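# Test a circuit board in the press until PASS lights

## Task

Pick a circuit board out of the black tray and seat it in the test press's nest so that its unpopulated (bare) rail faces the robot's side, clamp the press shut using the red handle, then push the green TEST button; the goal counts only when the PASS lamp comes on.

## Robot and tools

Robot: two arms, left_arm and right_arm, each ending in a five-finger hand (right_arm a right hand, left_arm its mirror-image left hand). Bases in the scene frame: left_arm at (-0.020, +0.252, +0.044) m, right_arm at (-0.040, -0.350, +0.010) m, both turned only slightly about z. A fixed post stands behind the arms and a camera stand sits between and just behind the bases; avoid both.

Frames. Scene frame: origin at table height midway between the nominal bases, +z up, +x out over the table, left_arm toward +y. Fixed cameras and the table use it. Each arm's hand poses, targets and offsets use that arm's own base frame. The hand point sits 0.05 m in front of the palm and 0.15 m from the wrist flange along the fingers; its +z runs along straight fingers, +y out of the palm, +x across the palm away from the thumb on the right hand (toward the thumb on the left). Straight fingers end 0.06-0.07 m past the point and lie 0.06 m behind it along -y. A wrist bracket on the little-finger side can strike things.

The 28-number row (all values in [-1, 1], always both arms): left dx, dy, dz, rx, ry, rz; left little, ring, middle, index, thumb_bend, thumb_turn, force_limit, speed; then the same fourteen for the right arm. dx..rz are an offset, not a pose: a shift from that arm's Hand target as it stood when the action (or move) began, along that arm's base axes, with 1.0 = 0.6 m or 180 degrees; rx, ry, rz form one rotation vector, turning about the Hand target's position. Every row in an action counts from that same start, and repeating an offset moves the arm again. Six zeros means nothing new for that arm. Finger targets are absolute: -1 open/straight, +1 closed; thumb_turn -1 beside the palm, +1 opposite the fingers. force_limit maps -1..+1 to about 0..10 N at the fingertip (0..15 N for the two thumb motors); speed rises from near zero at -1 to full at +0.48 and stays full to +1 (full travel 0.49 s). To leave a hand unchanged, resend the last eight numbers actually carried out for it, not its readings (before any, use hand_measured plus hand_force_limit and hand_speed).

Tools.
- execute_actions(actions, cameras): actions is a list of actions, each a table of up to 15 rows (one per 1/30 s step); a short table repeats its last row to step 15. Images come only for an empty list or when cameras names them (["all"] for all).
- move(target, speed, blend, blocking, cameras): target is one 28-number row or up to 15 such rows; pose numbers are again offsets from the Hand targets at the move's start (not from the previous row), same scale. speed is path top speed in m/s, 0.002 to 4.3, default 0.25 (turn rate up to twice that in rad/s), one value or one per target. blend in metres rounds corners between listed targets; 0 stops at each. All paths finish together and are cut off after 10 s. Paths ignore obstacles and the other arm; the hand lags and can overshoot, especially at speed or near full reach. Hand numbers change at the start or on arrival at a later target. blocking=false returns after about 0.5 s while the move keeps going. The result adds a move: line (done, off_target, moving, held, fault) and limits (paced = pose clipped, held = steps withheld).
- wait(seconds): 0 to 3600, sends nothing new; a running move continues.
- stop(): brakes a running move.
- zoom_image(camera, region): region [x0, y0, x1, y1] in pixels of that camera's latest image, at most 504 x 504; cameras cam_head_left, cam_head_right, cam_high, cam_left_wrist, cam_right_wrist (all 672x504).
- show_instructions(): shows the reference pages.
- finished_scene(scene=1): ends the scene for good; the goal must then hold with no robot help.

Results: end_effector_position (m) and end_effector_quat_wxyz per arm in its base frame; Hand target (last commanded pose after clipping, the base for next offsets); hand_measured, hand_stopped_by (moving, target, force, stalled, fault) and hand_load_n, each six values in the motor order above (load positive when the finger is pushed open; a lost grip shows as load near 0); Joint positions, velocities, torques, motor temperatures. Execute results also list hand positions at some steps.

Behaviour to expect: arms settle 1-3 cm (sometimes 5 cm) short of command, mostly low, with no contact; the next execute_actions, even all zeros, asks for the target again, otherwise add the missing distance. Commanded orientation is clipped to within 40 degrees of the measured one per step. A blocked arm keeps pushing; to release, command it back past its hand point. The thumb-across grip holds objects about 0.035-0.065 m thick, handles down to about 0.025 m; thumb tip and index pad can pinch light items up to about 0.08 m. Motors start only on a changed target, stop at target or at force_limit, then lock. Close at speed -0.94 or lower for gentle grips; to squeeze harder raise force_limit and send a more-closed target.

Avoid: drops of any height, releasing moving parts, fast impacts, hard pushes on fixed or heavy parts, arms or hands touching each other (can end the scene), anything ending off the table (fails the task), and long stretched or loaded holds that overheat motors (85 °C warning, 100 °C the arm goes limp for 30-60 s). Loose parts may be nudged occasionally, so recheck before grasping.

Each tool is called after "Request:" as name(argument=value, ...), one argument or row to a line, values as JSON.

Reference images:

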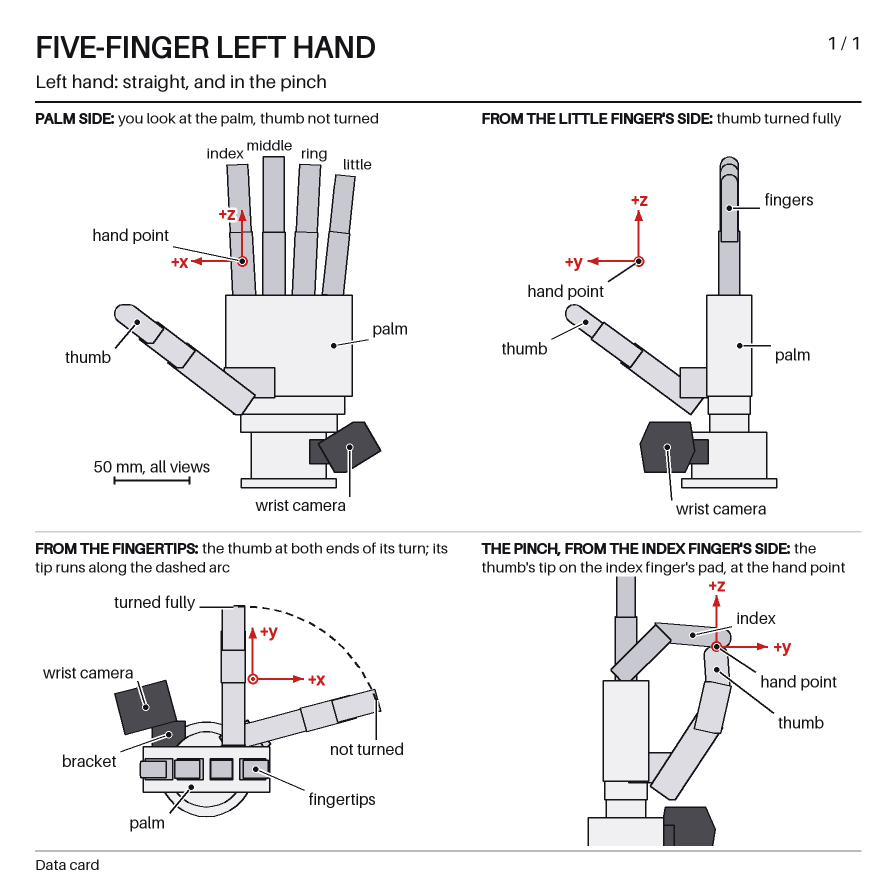

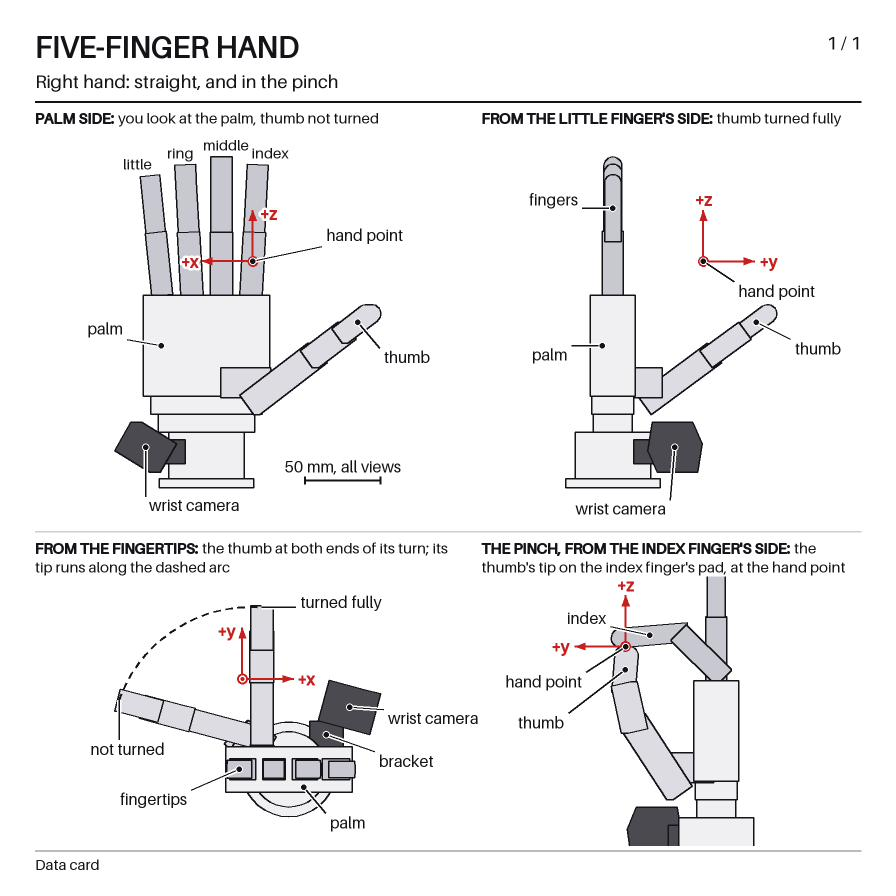

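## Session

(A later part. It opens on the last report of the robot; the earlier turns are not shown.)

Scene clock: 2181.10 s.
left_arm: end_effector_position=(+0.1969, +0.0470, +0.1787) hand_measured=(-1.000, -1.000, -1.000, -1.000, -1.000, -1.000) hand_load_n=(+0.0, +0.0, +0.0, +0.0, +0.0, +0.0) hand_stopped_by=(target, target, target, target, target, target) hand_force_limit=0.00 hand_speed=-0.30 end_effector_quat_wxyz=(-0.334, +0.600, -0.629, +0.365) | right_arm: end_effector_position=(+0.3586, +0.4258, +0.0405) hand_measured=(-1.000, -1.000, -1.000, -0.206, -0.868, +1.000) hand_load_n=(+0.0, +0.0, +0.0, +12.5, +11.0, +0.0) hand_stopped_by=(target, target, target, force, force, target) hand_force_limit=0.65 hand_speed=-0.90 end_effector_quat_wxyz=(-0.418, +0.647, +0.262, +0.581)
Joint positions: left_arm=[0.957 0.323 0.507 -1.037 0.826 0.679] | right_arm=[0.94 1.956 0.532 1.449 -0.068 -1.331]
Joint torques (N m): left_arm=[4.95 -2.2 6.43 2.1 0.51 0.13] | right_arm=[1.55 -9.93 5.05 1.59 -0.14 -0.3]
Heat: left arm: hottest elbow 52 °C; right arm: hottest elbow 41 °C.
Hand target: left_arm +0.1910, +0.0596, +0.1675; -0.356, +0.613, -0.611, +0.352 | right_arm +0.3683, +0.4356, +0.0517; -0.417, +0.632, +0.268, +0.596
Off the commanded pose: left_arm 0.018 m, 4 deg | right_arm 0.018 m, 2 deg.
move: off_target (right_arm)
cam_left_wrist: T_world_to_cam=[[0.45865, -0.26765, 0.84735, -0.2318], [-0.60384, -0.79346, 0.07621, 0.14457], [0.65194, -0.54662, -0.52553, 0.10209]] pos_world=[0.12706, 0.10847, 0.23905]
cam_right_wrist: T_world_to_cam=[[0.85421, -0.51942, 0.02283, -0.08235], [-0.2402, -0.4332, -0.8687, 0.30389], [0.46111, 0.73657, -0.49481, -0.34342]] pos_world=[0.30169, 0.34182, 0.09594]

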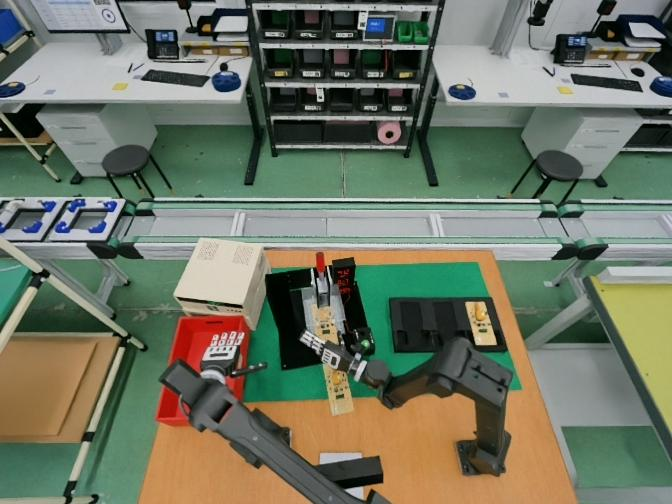

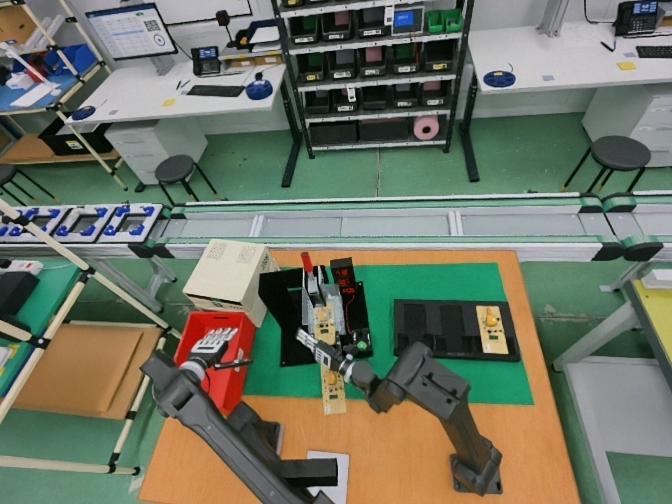

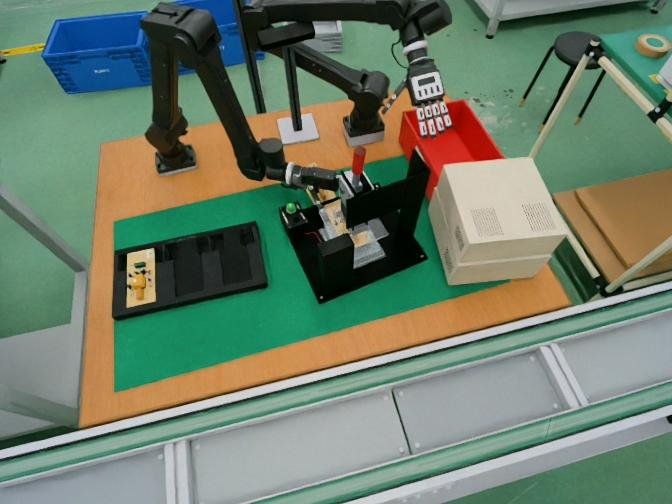

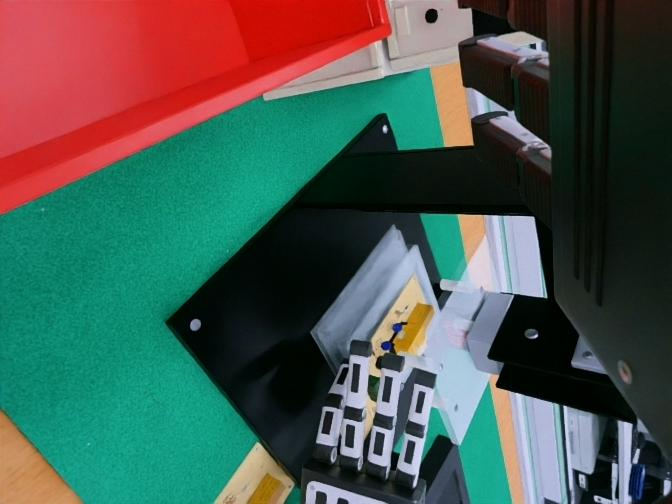

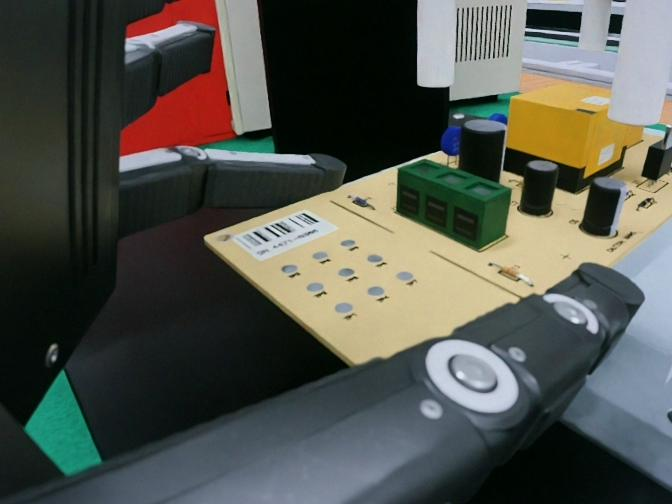

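Request:
zoom_image(
  camera="cam_high",
  region=[345, 220, 395, 275],
)

Request:
zoom_image(
  camera="cam_left_wrist",
  region=[350, 220, 450, 340],
)

Scaled by 9.164.

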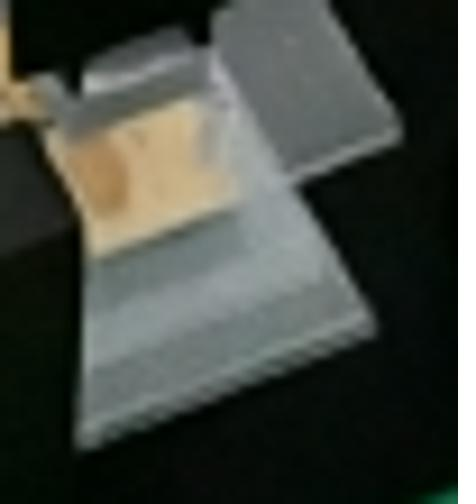

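Scaled by 4.200.

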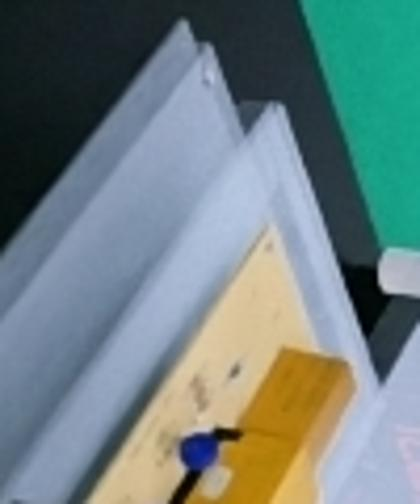

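Request:
move(
  target=[0,0,0,0,0,0,-1,-1,-1,-1,-1,-1,0,-0.3,0.0125,0.0013,-0.0100,0,0,0,-1,-1,-1,0.0,-0.7,1,0.65,-0.9],
  speed=0.02,
  cameras=["all"],
)

Request:
zoom_image(
  camera="cam_high",
  region=[345, 220, 395, 275],
)

Request:
zoom_image(
  camera="cam_left_wrist",
  region=[350, 220, 450, 340],
)

Request:
zoom_image(
  camera="cam_head_left",
  region=[306, 290, 350, 350],
)

Request:
zoom_image(
  camera="cam_head_right",
  region=[302, 290, 346, 350],
)

Scene clock: 2215.90 s.
left_arm: end_effector_position=(+0.1969, +0.0470, +0.1787) hand_measured=(-1.000, -1.000, -1.000, -1.000, -1.000, -1.000) hand_load_n=(+0.0, +0.0, +0.0, +0.0, -0.5, +0.0) hand_stopped_by=(target, target, target, target, target, target) hand_force_limit=0.00 hand_speed=-0.30 end_effector_quat_wxyz=(-0.334, +0.600, -0.629, +0.365) | right_arm: end_effector_position=(+0.3636, +0.4303, +0.0355) hand_measured=(-1.000, -1.000, -1.000, -0.206, -0.868, +1.000) hand_load_n=(+0.0, +0.0, +0.0, +12.0, +11.0, -0.5) hand_stopped_by=(target, target, target, force, force, target) hand_force_limit=0.65 hand_speed=-0.90 end_effector_quat_wxyz=(-0.419, +0.647, +0.265, +0.580)
Joint positions: left_arm=[0.957 0.323 0.507 -1.037 0.826 0.679] | right_arm=[0.932 1.977 0.552 1.449 -0.083 -1.332]
Joint torques (N m): left_arm=[4.95 -2.08 6.45 2.11 0.52 0.13] | right_arm=[0.73 -10.17 4.82 1.92 -0.15 -0.28]
Heat: left arm: hottest elbow 52 °C; right arm: hottest elbow 40 °C.
Hand target: left_arm +0.1910, +0.0596, +0.1675; -0.356, +0.613, -0.611, +0.352 | right_arm +0.3758, +0.4364, +0.0457; -0.416, +0.632, +0.267, +0.596
Off the commanded pose: left_arm 0.018 m, 4 deg | right_arm 0.017 m, 3 deg.
move: off_target (right_arm)
cam_left_wrist: T_world_to_cam=[[0.45865, -0.26765, 0.84735, -0.2318], [-0.60384, -0.79346, 0.07621, 0.14457], [0.65194, -0.54662, -0.52553, 0.10209]] pos_world=[0.12706, 0.10847, 0.23905]
cam_right_wrist: T_world_to_cam=[[0.85795, -0.51318, 0.02378, -0.08831], [-0.23708, -0.43658, -0.86786, 0.30307], [0.45576, 0.73895, -0.49623, -0.3504]] pos_world=[0.30731, 0.34592, 0.09124]

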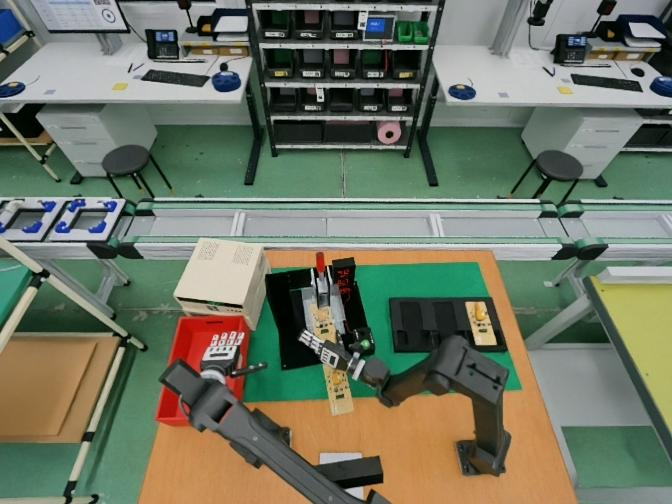

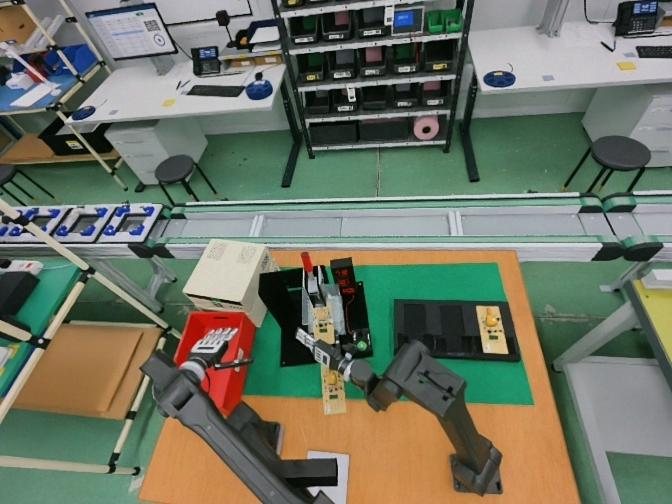

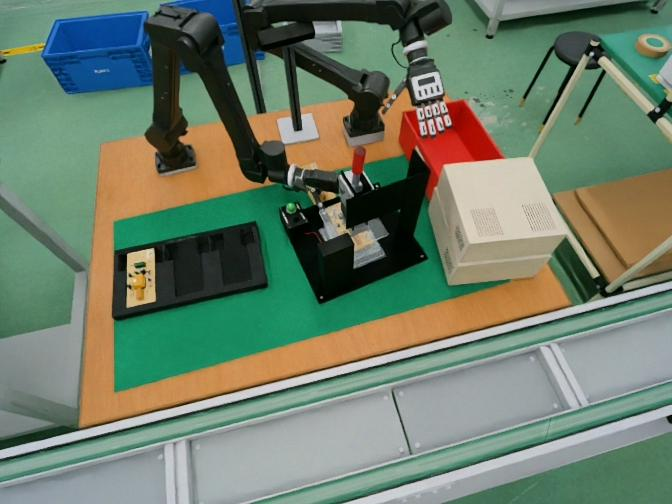

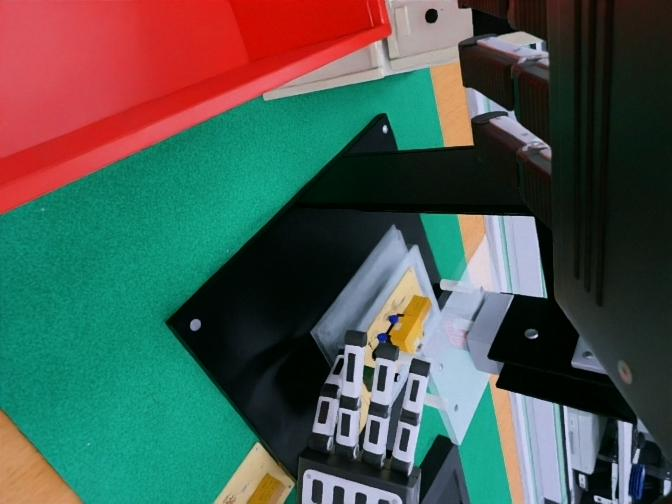

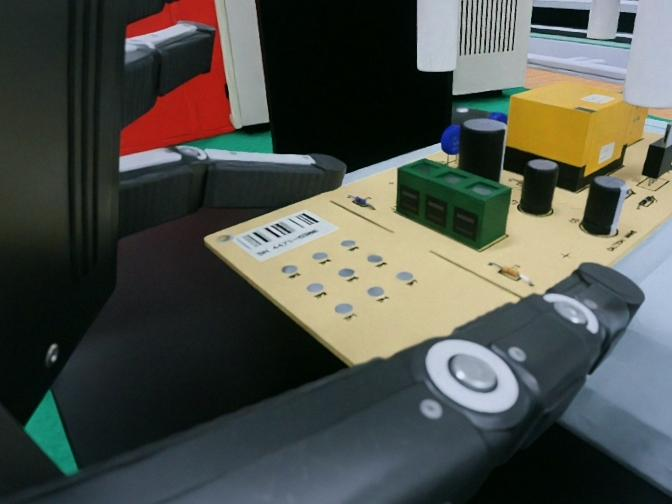

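Scaled by 9.164.

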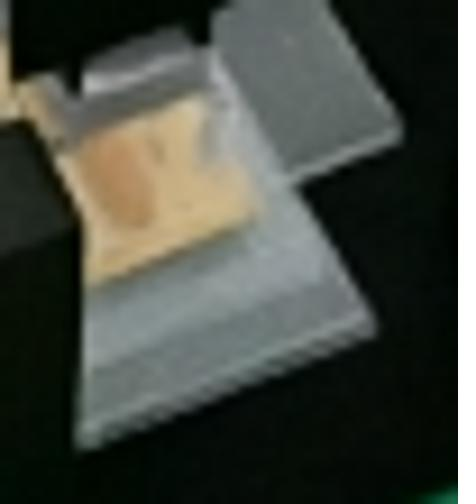

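Scaled by 4.200.

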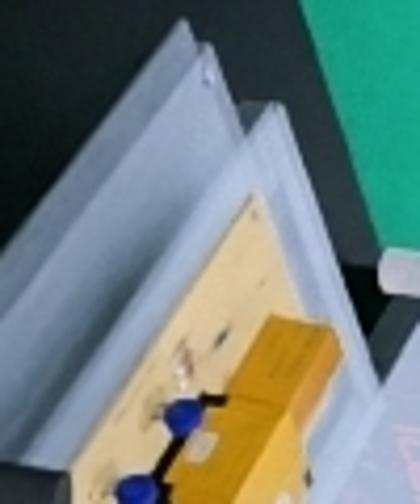

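Scaled by 8.400.

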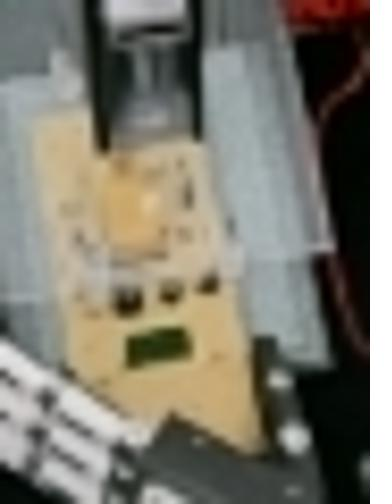

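Scaled by 8.400.

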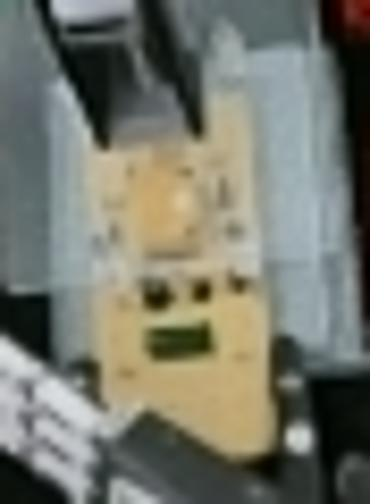

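Request:
zoom_image(
  camera="cam_high",
  region=[350, 228, 380, 262],
)

Scaled by 14.824.

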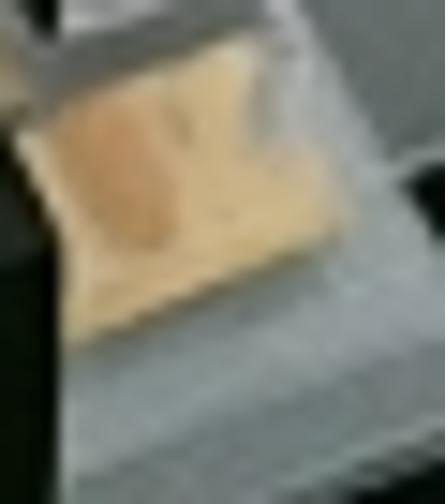

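Request:
move(
  target=[0,0,0,0,0,0,-1,-1,-1,-1,-1,-1,0,-0.3,0.0040,-0.0120,0,0,0,0,-1,-1,-1,0.0,-0.7,1,0.65,-0.9],
  speed=0.02,
  cameras=["all"],
)

Request:
zoom_image(
  camera="cam_high",
  region=[350, 228, 380, 262],
)

Request:
zoom_image(
  camera="cam_head_left",
  region=[306, 290, 350, 350],
)

Scene clock: 2231.03 s.
left_arm: end_effector_position=(+0.1969, +0.0470, +0.1787) hand_measured=(-1.000, -1.000, -1.000, -1.000, -1.000, -1.000) hand_load_n=(+0.0, +0.0, +0.0, +0.0, +0.0, +0.0) hand_stopped_by=(target, target, target, target, target, target) hand_force_limit=0.00 hand_speed=-0.30 end_effector_quat_wxyz=(-0.334, +0.600, -0.629, +0.365) | right_arm: end_effector_position=(+0.3651, +0.4295, +0.0355) hand_measured=(-1.000, -1.000, -1.000, -0.206, -0.868, +1.000) hand_load_n=(+0.0, +0.0, +0.0, +12.0, +11.0, +0.0) hand_stopped_by=(target, target, target, force, force, target) hand_force_limit=0.65 hand_speed=-0.90 end_effector_quat_wxyz=(-0.422, +0.645, +0.268, +0.578)
Joint positions: left_arm=[0.957 0.323 0.507 -1.037 0.826 0.679] | right_arm=[0.923 1.977 0.552 1.449 -0.101 -1.332]
Joint torques (N m): left_arm=[5.01 -2.2 6.43 2.11 0.51 0.14] | right_arm=[1.08 -10.17 3.82 2.36 -0.17 -0.26]
Heat: left arm: hottest elbow 52 °C; right arm: hottest elbow 41 °C.
Hand target: left_arm +0.1910, +0.0596, +0.1675; -0.356, +0.613, -0.611, +0.352 | right_arm +0.3782, +0.4292, +0.0457; -0.416, +0.632, +0.267, +0.596
Off the commanded pose: left_arm 0.018 m, 4 deg | right_arm 0.017 m, 3 deg.
move: off_target (right_arm)
cam_left_wrist: T_world_to_cam=[[0.45865, -0.26765, 0.84735, -0.2318], [-0.60384, -0.79346, 0.07621, 0.14457], [0.65194, -0.54662, -0.52553, 0.10209]] pos_world=[0.12706, 0.10847, 0.23905]
cam_right_wrist: T_world_to_cam=[[0.86217, -0.50604, 0.0242, -0.09464], [-0.23314, -0.43872, -0.86785, 0.30258], [0.44979, 0.74259, -0.49623, -0.34992]] pos_world=[0.30953, 0.34471, 0.09124]

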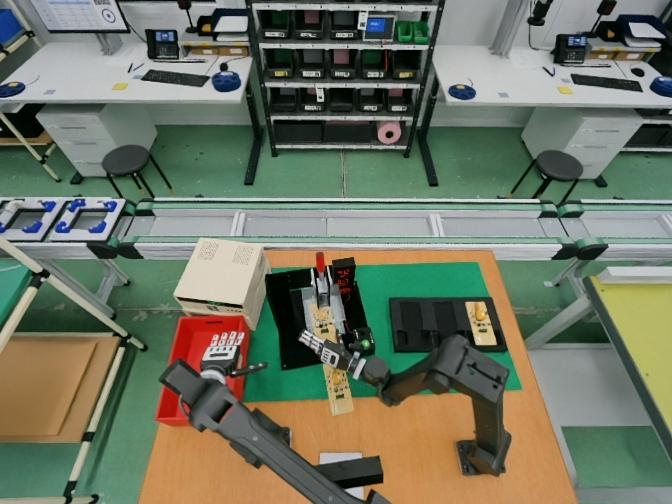

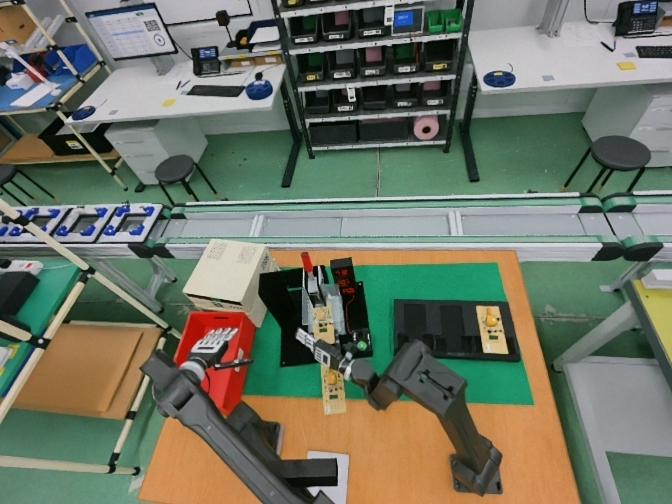

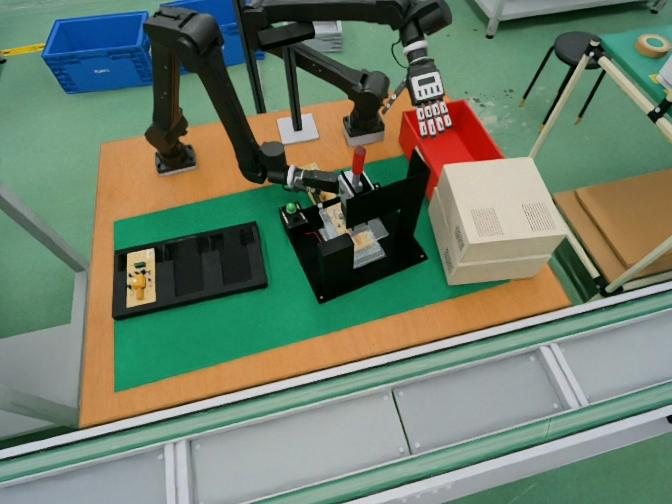

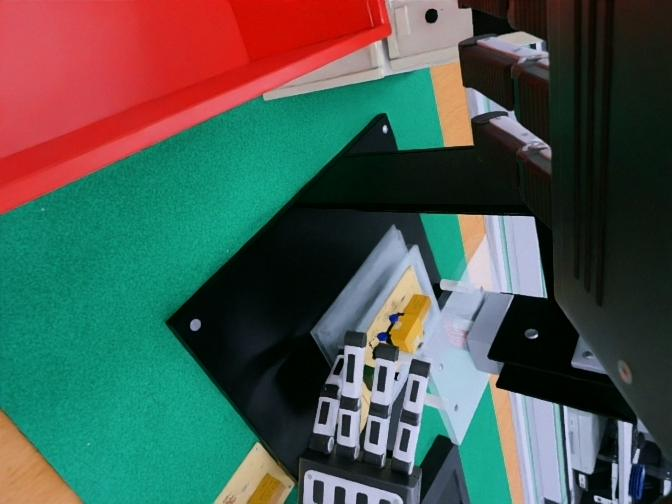

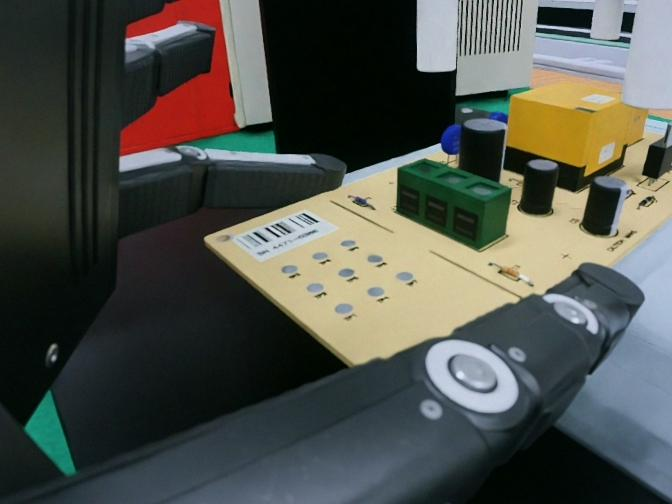

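Scaled by 14.824.

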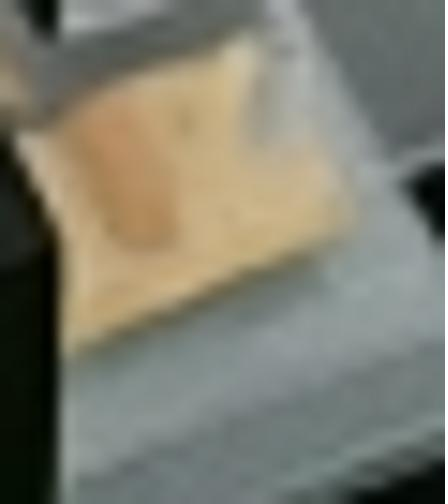

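Scaled by 8.400.

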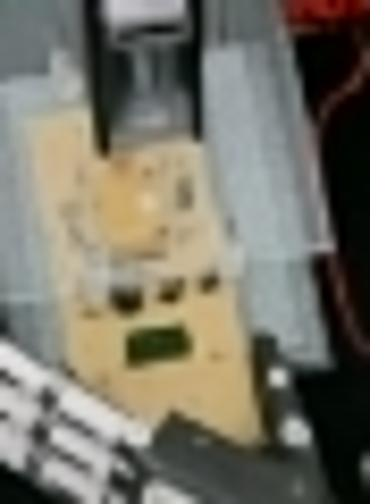

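Request:
move(
  target=[0,0,0,0,0,0,-1,-1,-1,-1,-1,-1,0,-0.3,0.000,-0.002,0,0,0,-0.0160,-1,-1,-1,0.0,-0.7,1,0.65,-0.9],
  speed=0.02,
  cameras=["all"],
)

Request:
zoom_image(
  camera="cam_high",
  region=[350, 228, 380, 262],
)

Request:
zoom_image(
  camera="cam_head_left",
  region=[306, 290, 350, 350],
)

Request:
zoom_image(
  camera="cam_head_right",
  region=[302, 290, 346, 350],
)

Scene clock: 2241.17 s.
left_arm: end_effector_position=(+0.1969, +0.0470, +0.1787) hand_measured=(-1.000, -1.000, -1.000, -1.000, -1.000, -1.000) hand_load_n=(-0.5, +0.0, +0.0, +0.0, +0.0, -0.5) hand_stopped_by=(target, target, target, target, target, target) hand_force_limit=0.00 hand_speed=-0.30 end_effector_quat_wxyz=(-0.334, +0.600, -0.629, +0.365) | right_arm: end_effector_position=(+0.3651, +0.4278, +0.0355) hand_measured=(-1.000, -1.000, -1.000, -0.206, -0.868, +1.000) hand_load_n=(+0.0, +0.0, +0.0, +13.0, +10.5, -0.5) hand_stopped_by=(target, target, target, force, force, target) hand_force_limit=0.65 hand_speed=-0.90 end_effector_quat_wxyz=(-0.411, +0.650, +0.256, +0.585)
Joint positions: left_arm=[0.957 0.323 0.507 -1.037 0.826 0.679] | right_arm=[0.94 1.977 0.552 1.449 -0.048 -1.332]
Joint torques (N m): left_arm=[5.01 -2.08 6.45 2.1 0.51 0.14] | right_arm=[1.14 -9.7 4.16 2.07 0.59 -0.28]
Heat: left arm: hottest elbow 52 °C; right arm: hottest elbow 41 °C.
Hand target: left_arm +0.1910, +0.0596, +0.1675; -0.356, +0.613, -0.611, +0.352 | right_arm +0.3782, +0.4280, +0.0457; -0.401, +0.639, +0.251, +0.606
Off the commanded pose: left_arm 0.018 m, 4 deg | right_arm 0.017 m, 3 deg.
move: off_target (right_arm)
cam_left_wrist: T_world_to_cam=[[0.45865, -0.26765, 0.84735, -0.2318], [-0.60384, -0.79346, 0.07621, 0.14457], [0.65194, -0.54662, -0.52553, 0.10209]] pos_world=[0.12706, 0.10847, 0.23905]
cam_right_wrist: T_world_to_cam=[[0.84335, -0.53687, 0.02305, -0.07537], [-0.24963, -0.42939, -0.86793, 0.30379], [0.47587, 0.72622, -0.49615, -0.35124]] pos_world=[0.30654, 0.34506, 0.09114]

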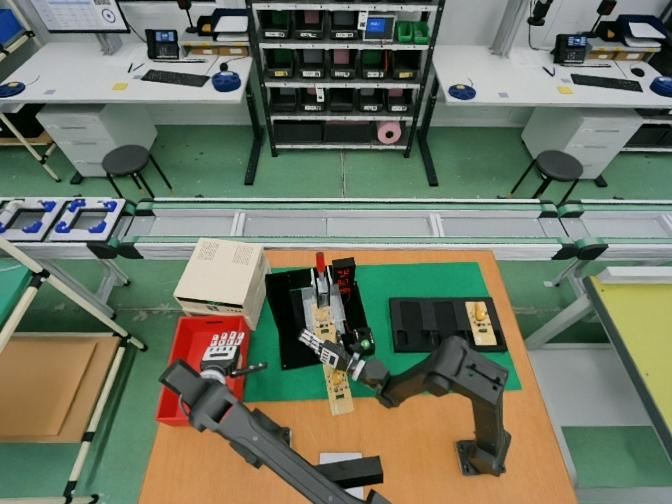

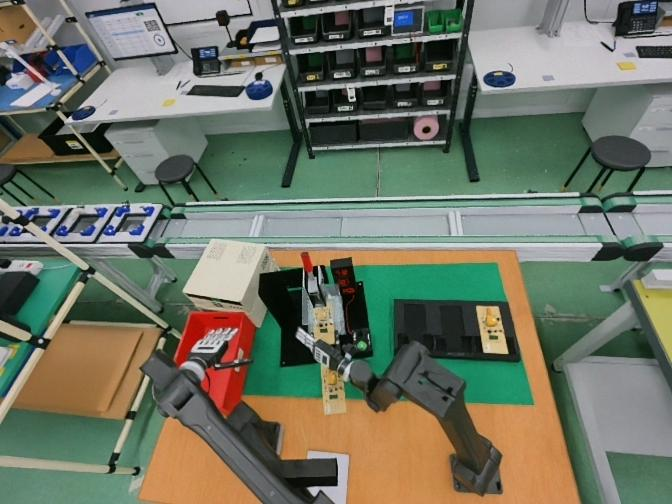

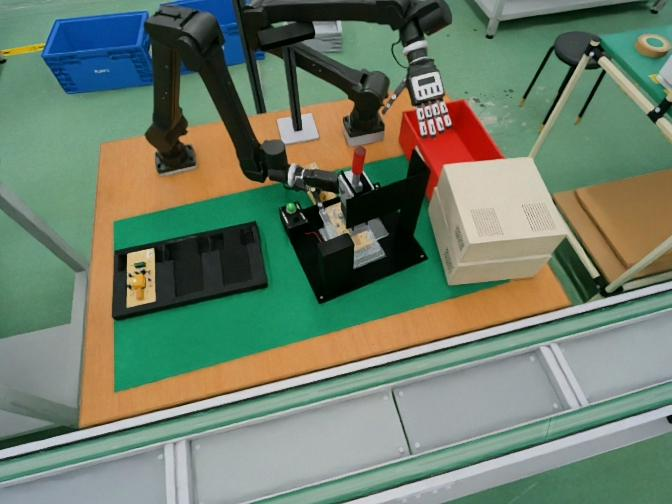

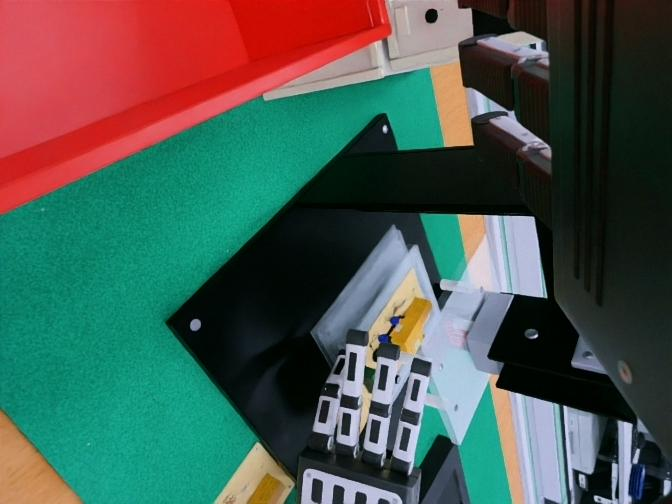

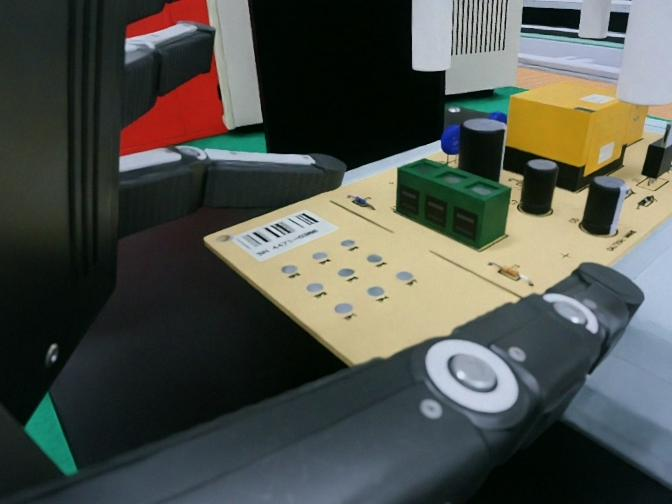

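Scaled by 14.824.

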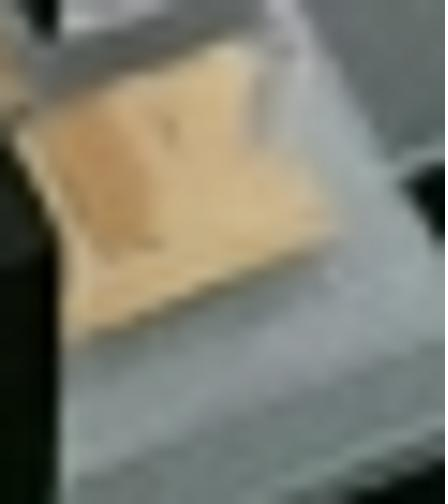

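Scaled by 8.400.

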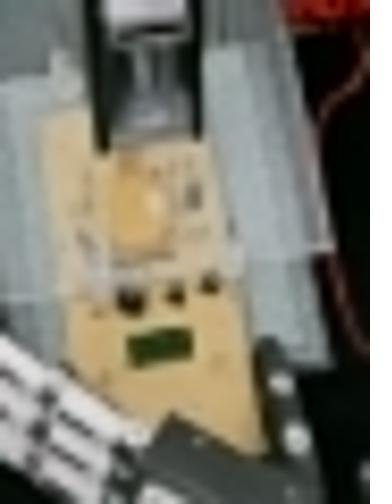

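Scaled by 8.400.

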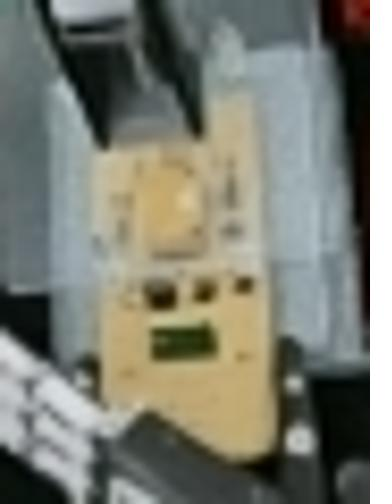

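Request:
zoom_image(
  camera="cam_left_wrist",
  region=[340, 220, 460, 340],
)

Request:
zoom_image(
  camera="cam_high",
  region=[315, 180, 365, 245],
)

Request:
zoom_image(
  camera="cam_right_wrist",
  region=[560, 150, 672, 504],
)

Scaled by 4.200.

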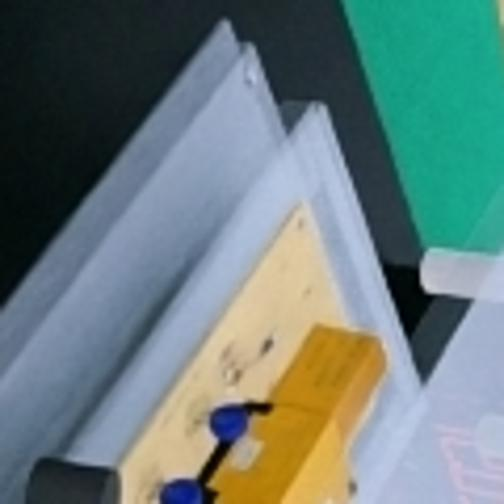

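Scaled by 7.754.

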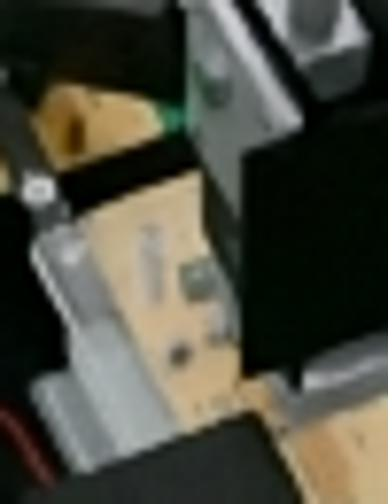

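Scaled by 1.424.

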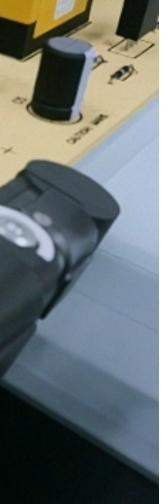

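Request:
zoom_image(
  camera="cam_head_left",
  region=[298, 312, 353, 346],
)

Request:
zoom_image(
  camera="cam_head_right",
  region=[298, 312, 353, 346],
)

Scaled by 9.164.

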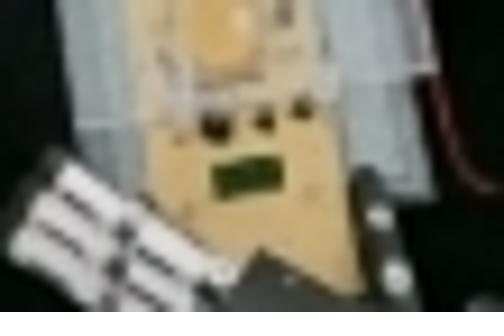

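Scaled by 9.164.

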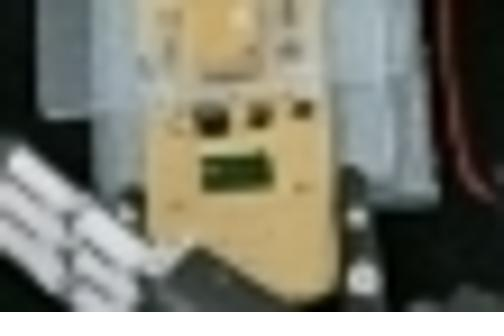

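Request:
move(
  target=[0,0,0,0,0,0,-1,-1,-1,-1,-1,-1,0,-0.3,0.001,-0.0080,0,0,0,0.003,-1,-1,-1,0.0,-0.7,1,0.65,-0.9],
  speed=0.02,
  cameras=["all"],
)

Request:
zoom_image(
  camera="cam_head_left",
  region=[298, 300, 353, 346],
)

Request:
zoom_image(
  camera="cam_high",
  region=[350, 228, 380, 262],
)

Scene clock: 2319.93 s.
left_arm: end_effector_position=(+0.1969, +0.0470, +0.1787) hand_measured=(-1.000, -1.000, -1.000, -1.000, -1.000, -1.000) hand_load_n=(+0.0, +0.0, +0.0, +0.0, +0.0, +0.0) hand_stopped_by=(target, target, target, target, target, target) hand_force_limit=0.00 hand_speed=-0.30 end_effector_quat_wxyz=(-0.334, +0.600, -0.629, +0.365) | right_arm: end_effector_position=(+0.3649, +0.4282, +0.0355) hand_measured=(-1.000, -1.000, -1.000, -0.206, -0.868, +1.000) hand_load_n=(+0.0, +0.0, +0.0, +12.5, +10.5, -0.5) hand_stopped_by=(target, target, target, force, force, target) hand_force_limit=0.65 hand_speed=-0.90 end_effector_quat_wxyz=(-0.413, +0.650, +0.257, +0.584)
Joint positions: left_arm=[0.957 0.323 0.507 -1.037 0.826 0.679] | right_arm=[0.938 1.977 0.552 1.449 -0.054 -1.332]
Joint torques (N m): left_arm=[5.07 -2.14 6.46 2.11 0.51 0.13] | right_arm=[-0.21 -10.17 3.29 2.41 0.06 -0.31]
Heat: left arm: hottest elbow 52 °C; right arm: hottest elbow 40 °C.
Hand target: left_arm +0.1910, +0.0596, +0.1675; -0.356, +0.613, -0.611, +0.352 | right_arm +0.3788, +0.4232, +0.0457; -0.404, +0.638, +0.255, +0.604
Off the commanded pose: left_arm 0.018 m, 4 deg | right_arm 0.018 m, 3 deg.
move: off_target (right_arm)
cam_left_wrist: T_world_to_cam=[[0.45865, -0.26765, 0.84735, -0.2318], [-0.60384, -0.79346, 0.07621, 0.14457], [0.65194, -0.54662, -0.52553, 0.10209]] pos_world=[0.12706, 0.10847, 0.23905]
cam_right_wrist: T_world_to_cam=[[0.84601, -0.53267, 0.02315, -0.07778], [-0.24742, -0.43068, -0.86793, 0.30365], [0.47229, 0.72855, -0.49615, -0.35111]] pos_world=[0.30675, 0.34515, 0.09114]

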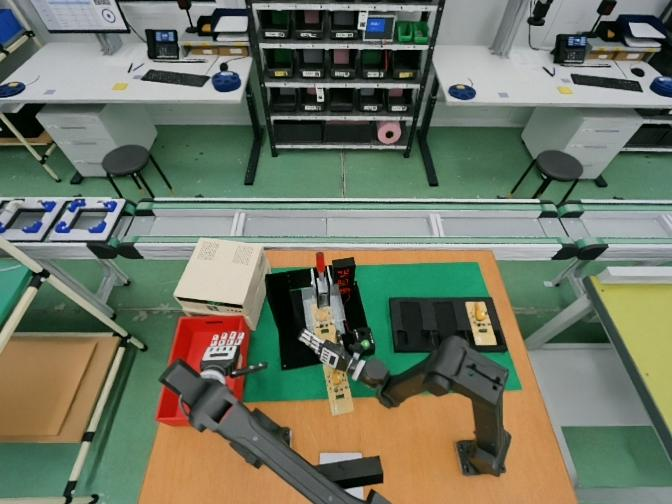

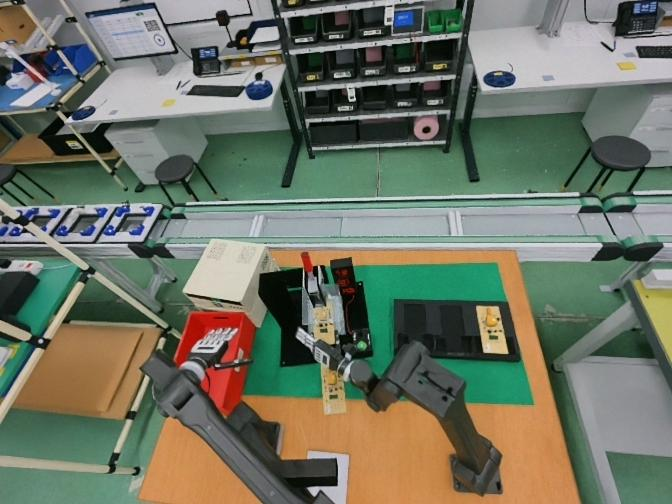

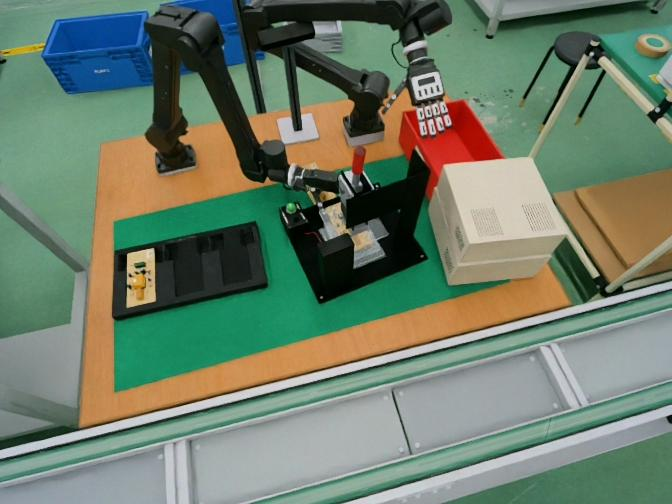

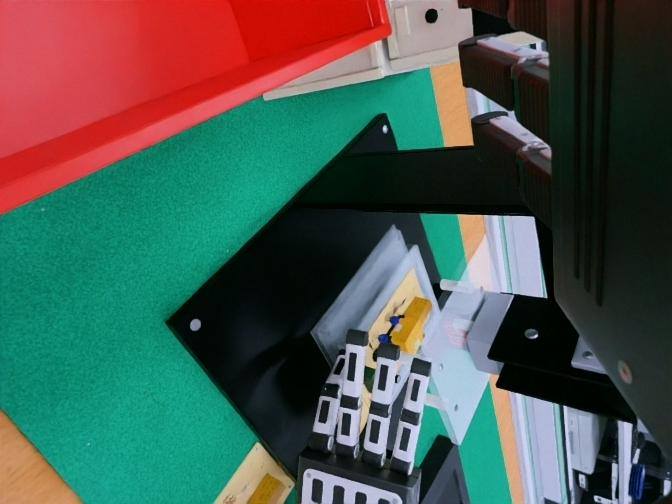

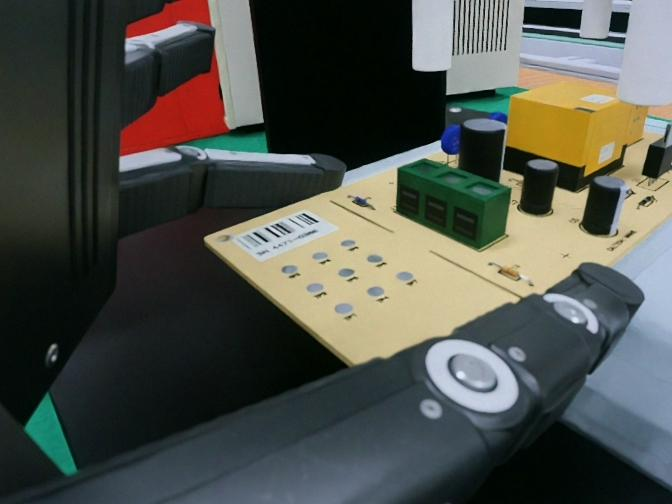

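Scaled by 9.164.

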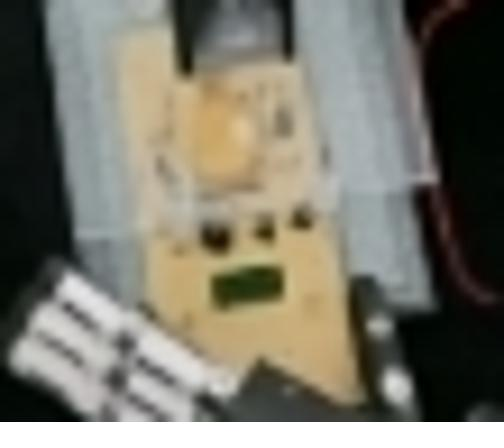

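Scaled by 14.824.

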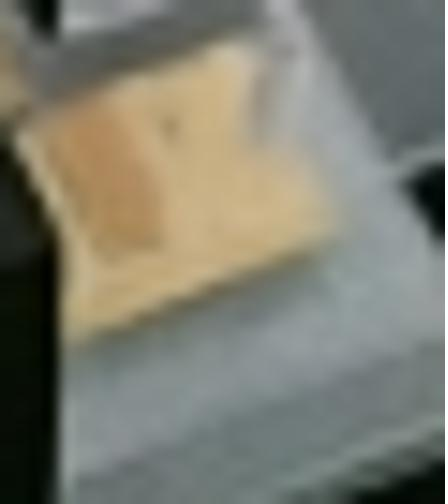

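Request:
move(
  target=[0,0,0,0,0,0,-1,-1,-1,-1,-1,-1,0,-0.3,0.000,-0.0070,0,0,0,-0.002,-1,-1,-1,0.0,-0.7,1,0.65,-0.9],
  speed=0.02,
  cameras=[],
)

Scene clock: 2324.77 s.
left_arm: end_effector_position=(+0.1969, +0.0470, +0.1787) hand_measured=(-1.000, -1.000, -1.000, -1.000, -1.000, -1.000) hand_load_n=(+0.0, +0.0, -0.5, +0.0, +0.0, +0.0) hand_stopped_by=(target, target, target, target, target, target) hand_force_limit=0.00 hand_speed=-0.30 end_effector_quat_wxyz=(-0.334, +0.600, -0.629, +0.365) | right_arm: end_effector_position=(+0.3649, +0.4283, +0.0357) hand_measured=(-1.000, -1.000, -1.000, -0.206, -0.868, +1.000) hand_load_n=(+0.0, +0.0, +0.0, +13.0, +10.5, -0.5) hand_stopped_by=(target, target, target, force, force, target) hand_force_limit=0.65 hand_speed=-0.90 end_effector_quat_wxyz=(-0.413, +0.649, +0.257, +0.584)
Joint positions: left_arm=[0.957 0.323 0.507 -1.037 0.826 0.679] | right_arm=[0.938 1.977 0.552 1.45 -0.054 -1.332]
Joint torques (N m): left_arm=[5.01 -2.2 6.43 2.11 0.51 0.14] | right_arm=[0.38 -10.17 2.66 2.74 0.17 -0.28]
Heat: left arm: hottest elbow 52 °C; right arm: hottest elbow 40 °C.
Hand target: left_arm +0.1910, +0.0596, +0.1675; -0.356, +0.613, -0.611, +0.352 | right_arm +0.3788, +0.4190, +0.0457; -0.402, +0.639, +0.253, +0.605
Off the commanded pose: left_arm 0.018 m, 4 deg | right_arm 0.019 m, 3 deg.
move: off_target (right_arm)


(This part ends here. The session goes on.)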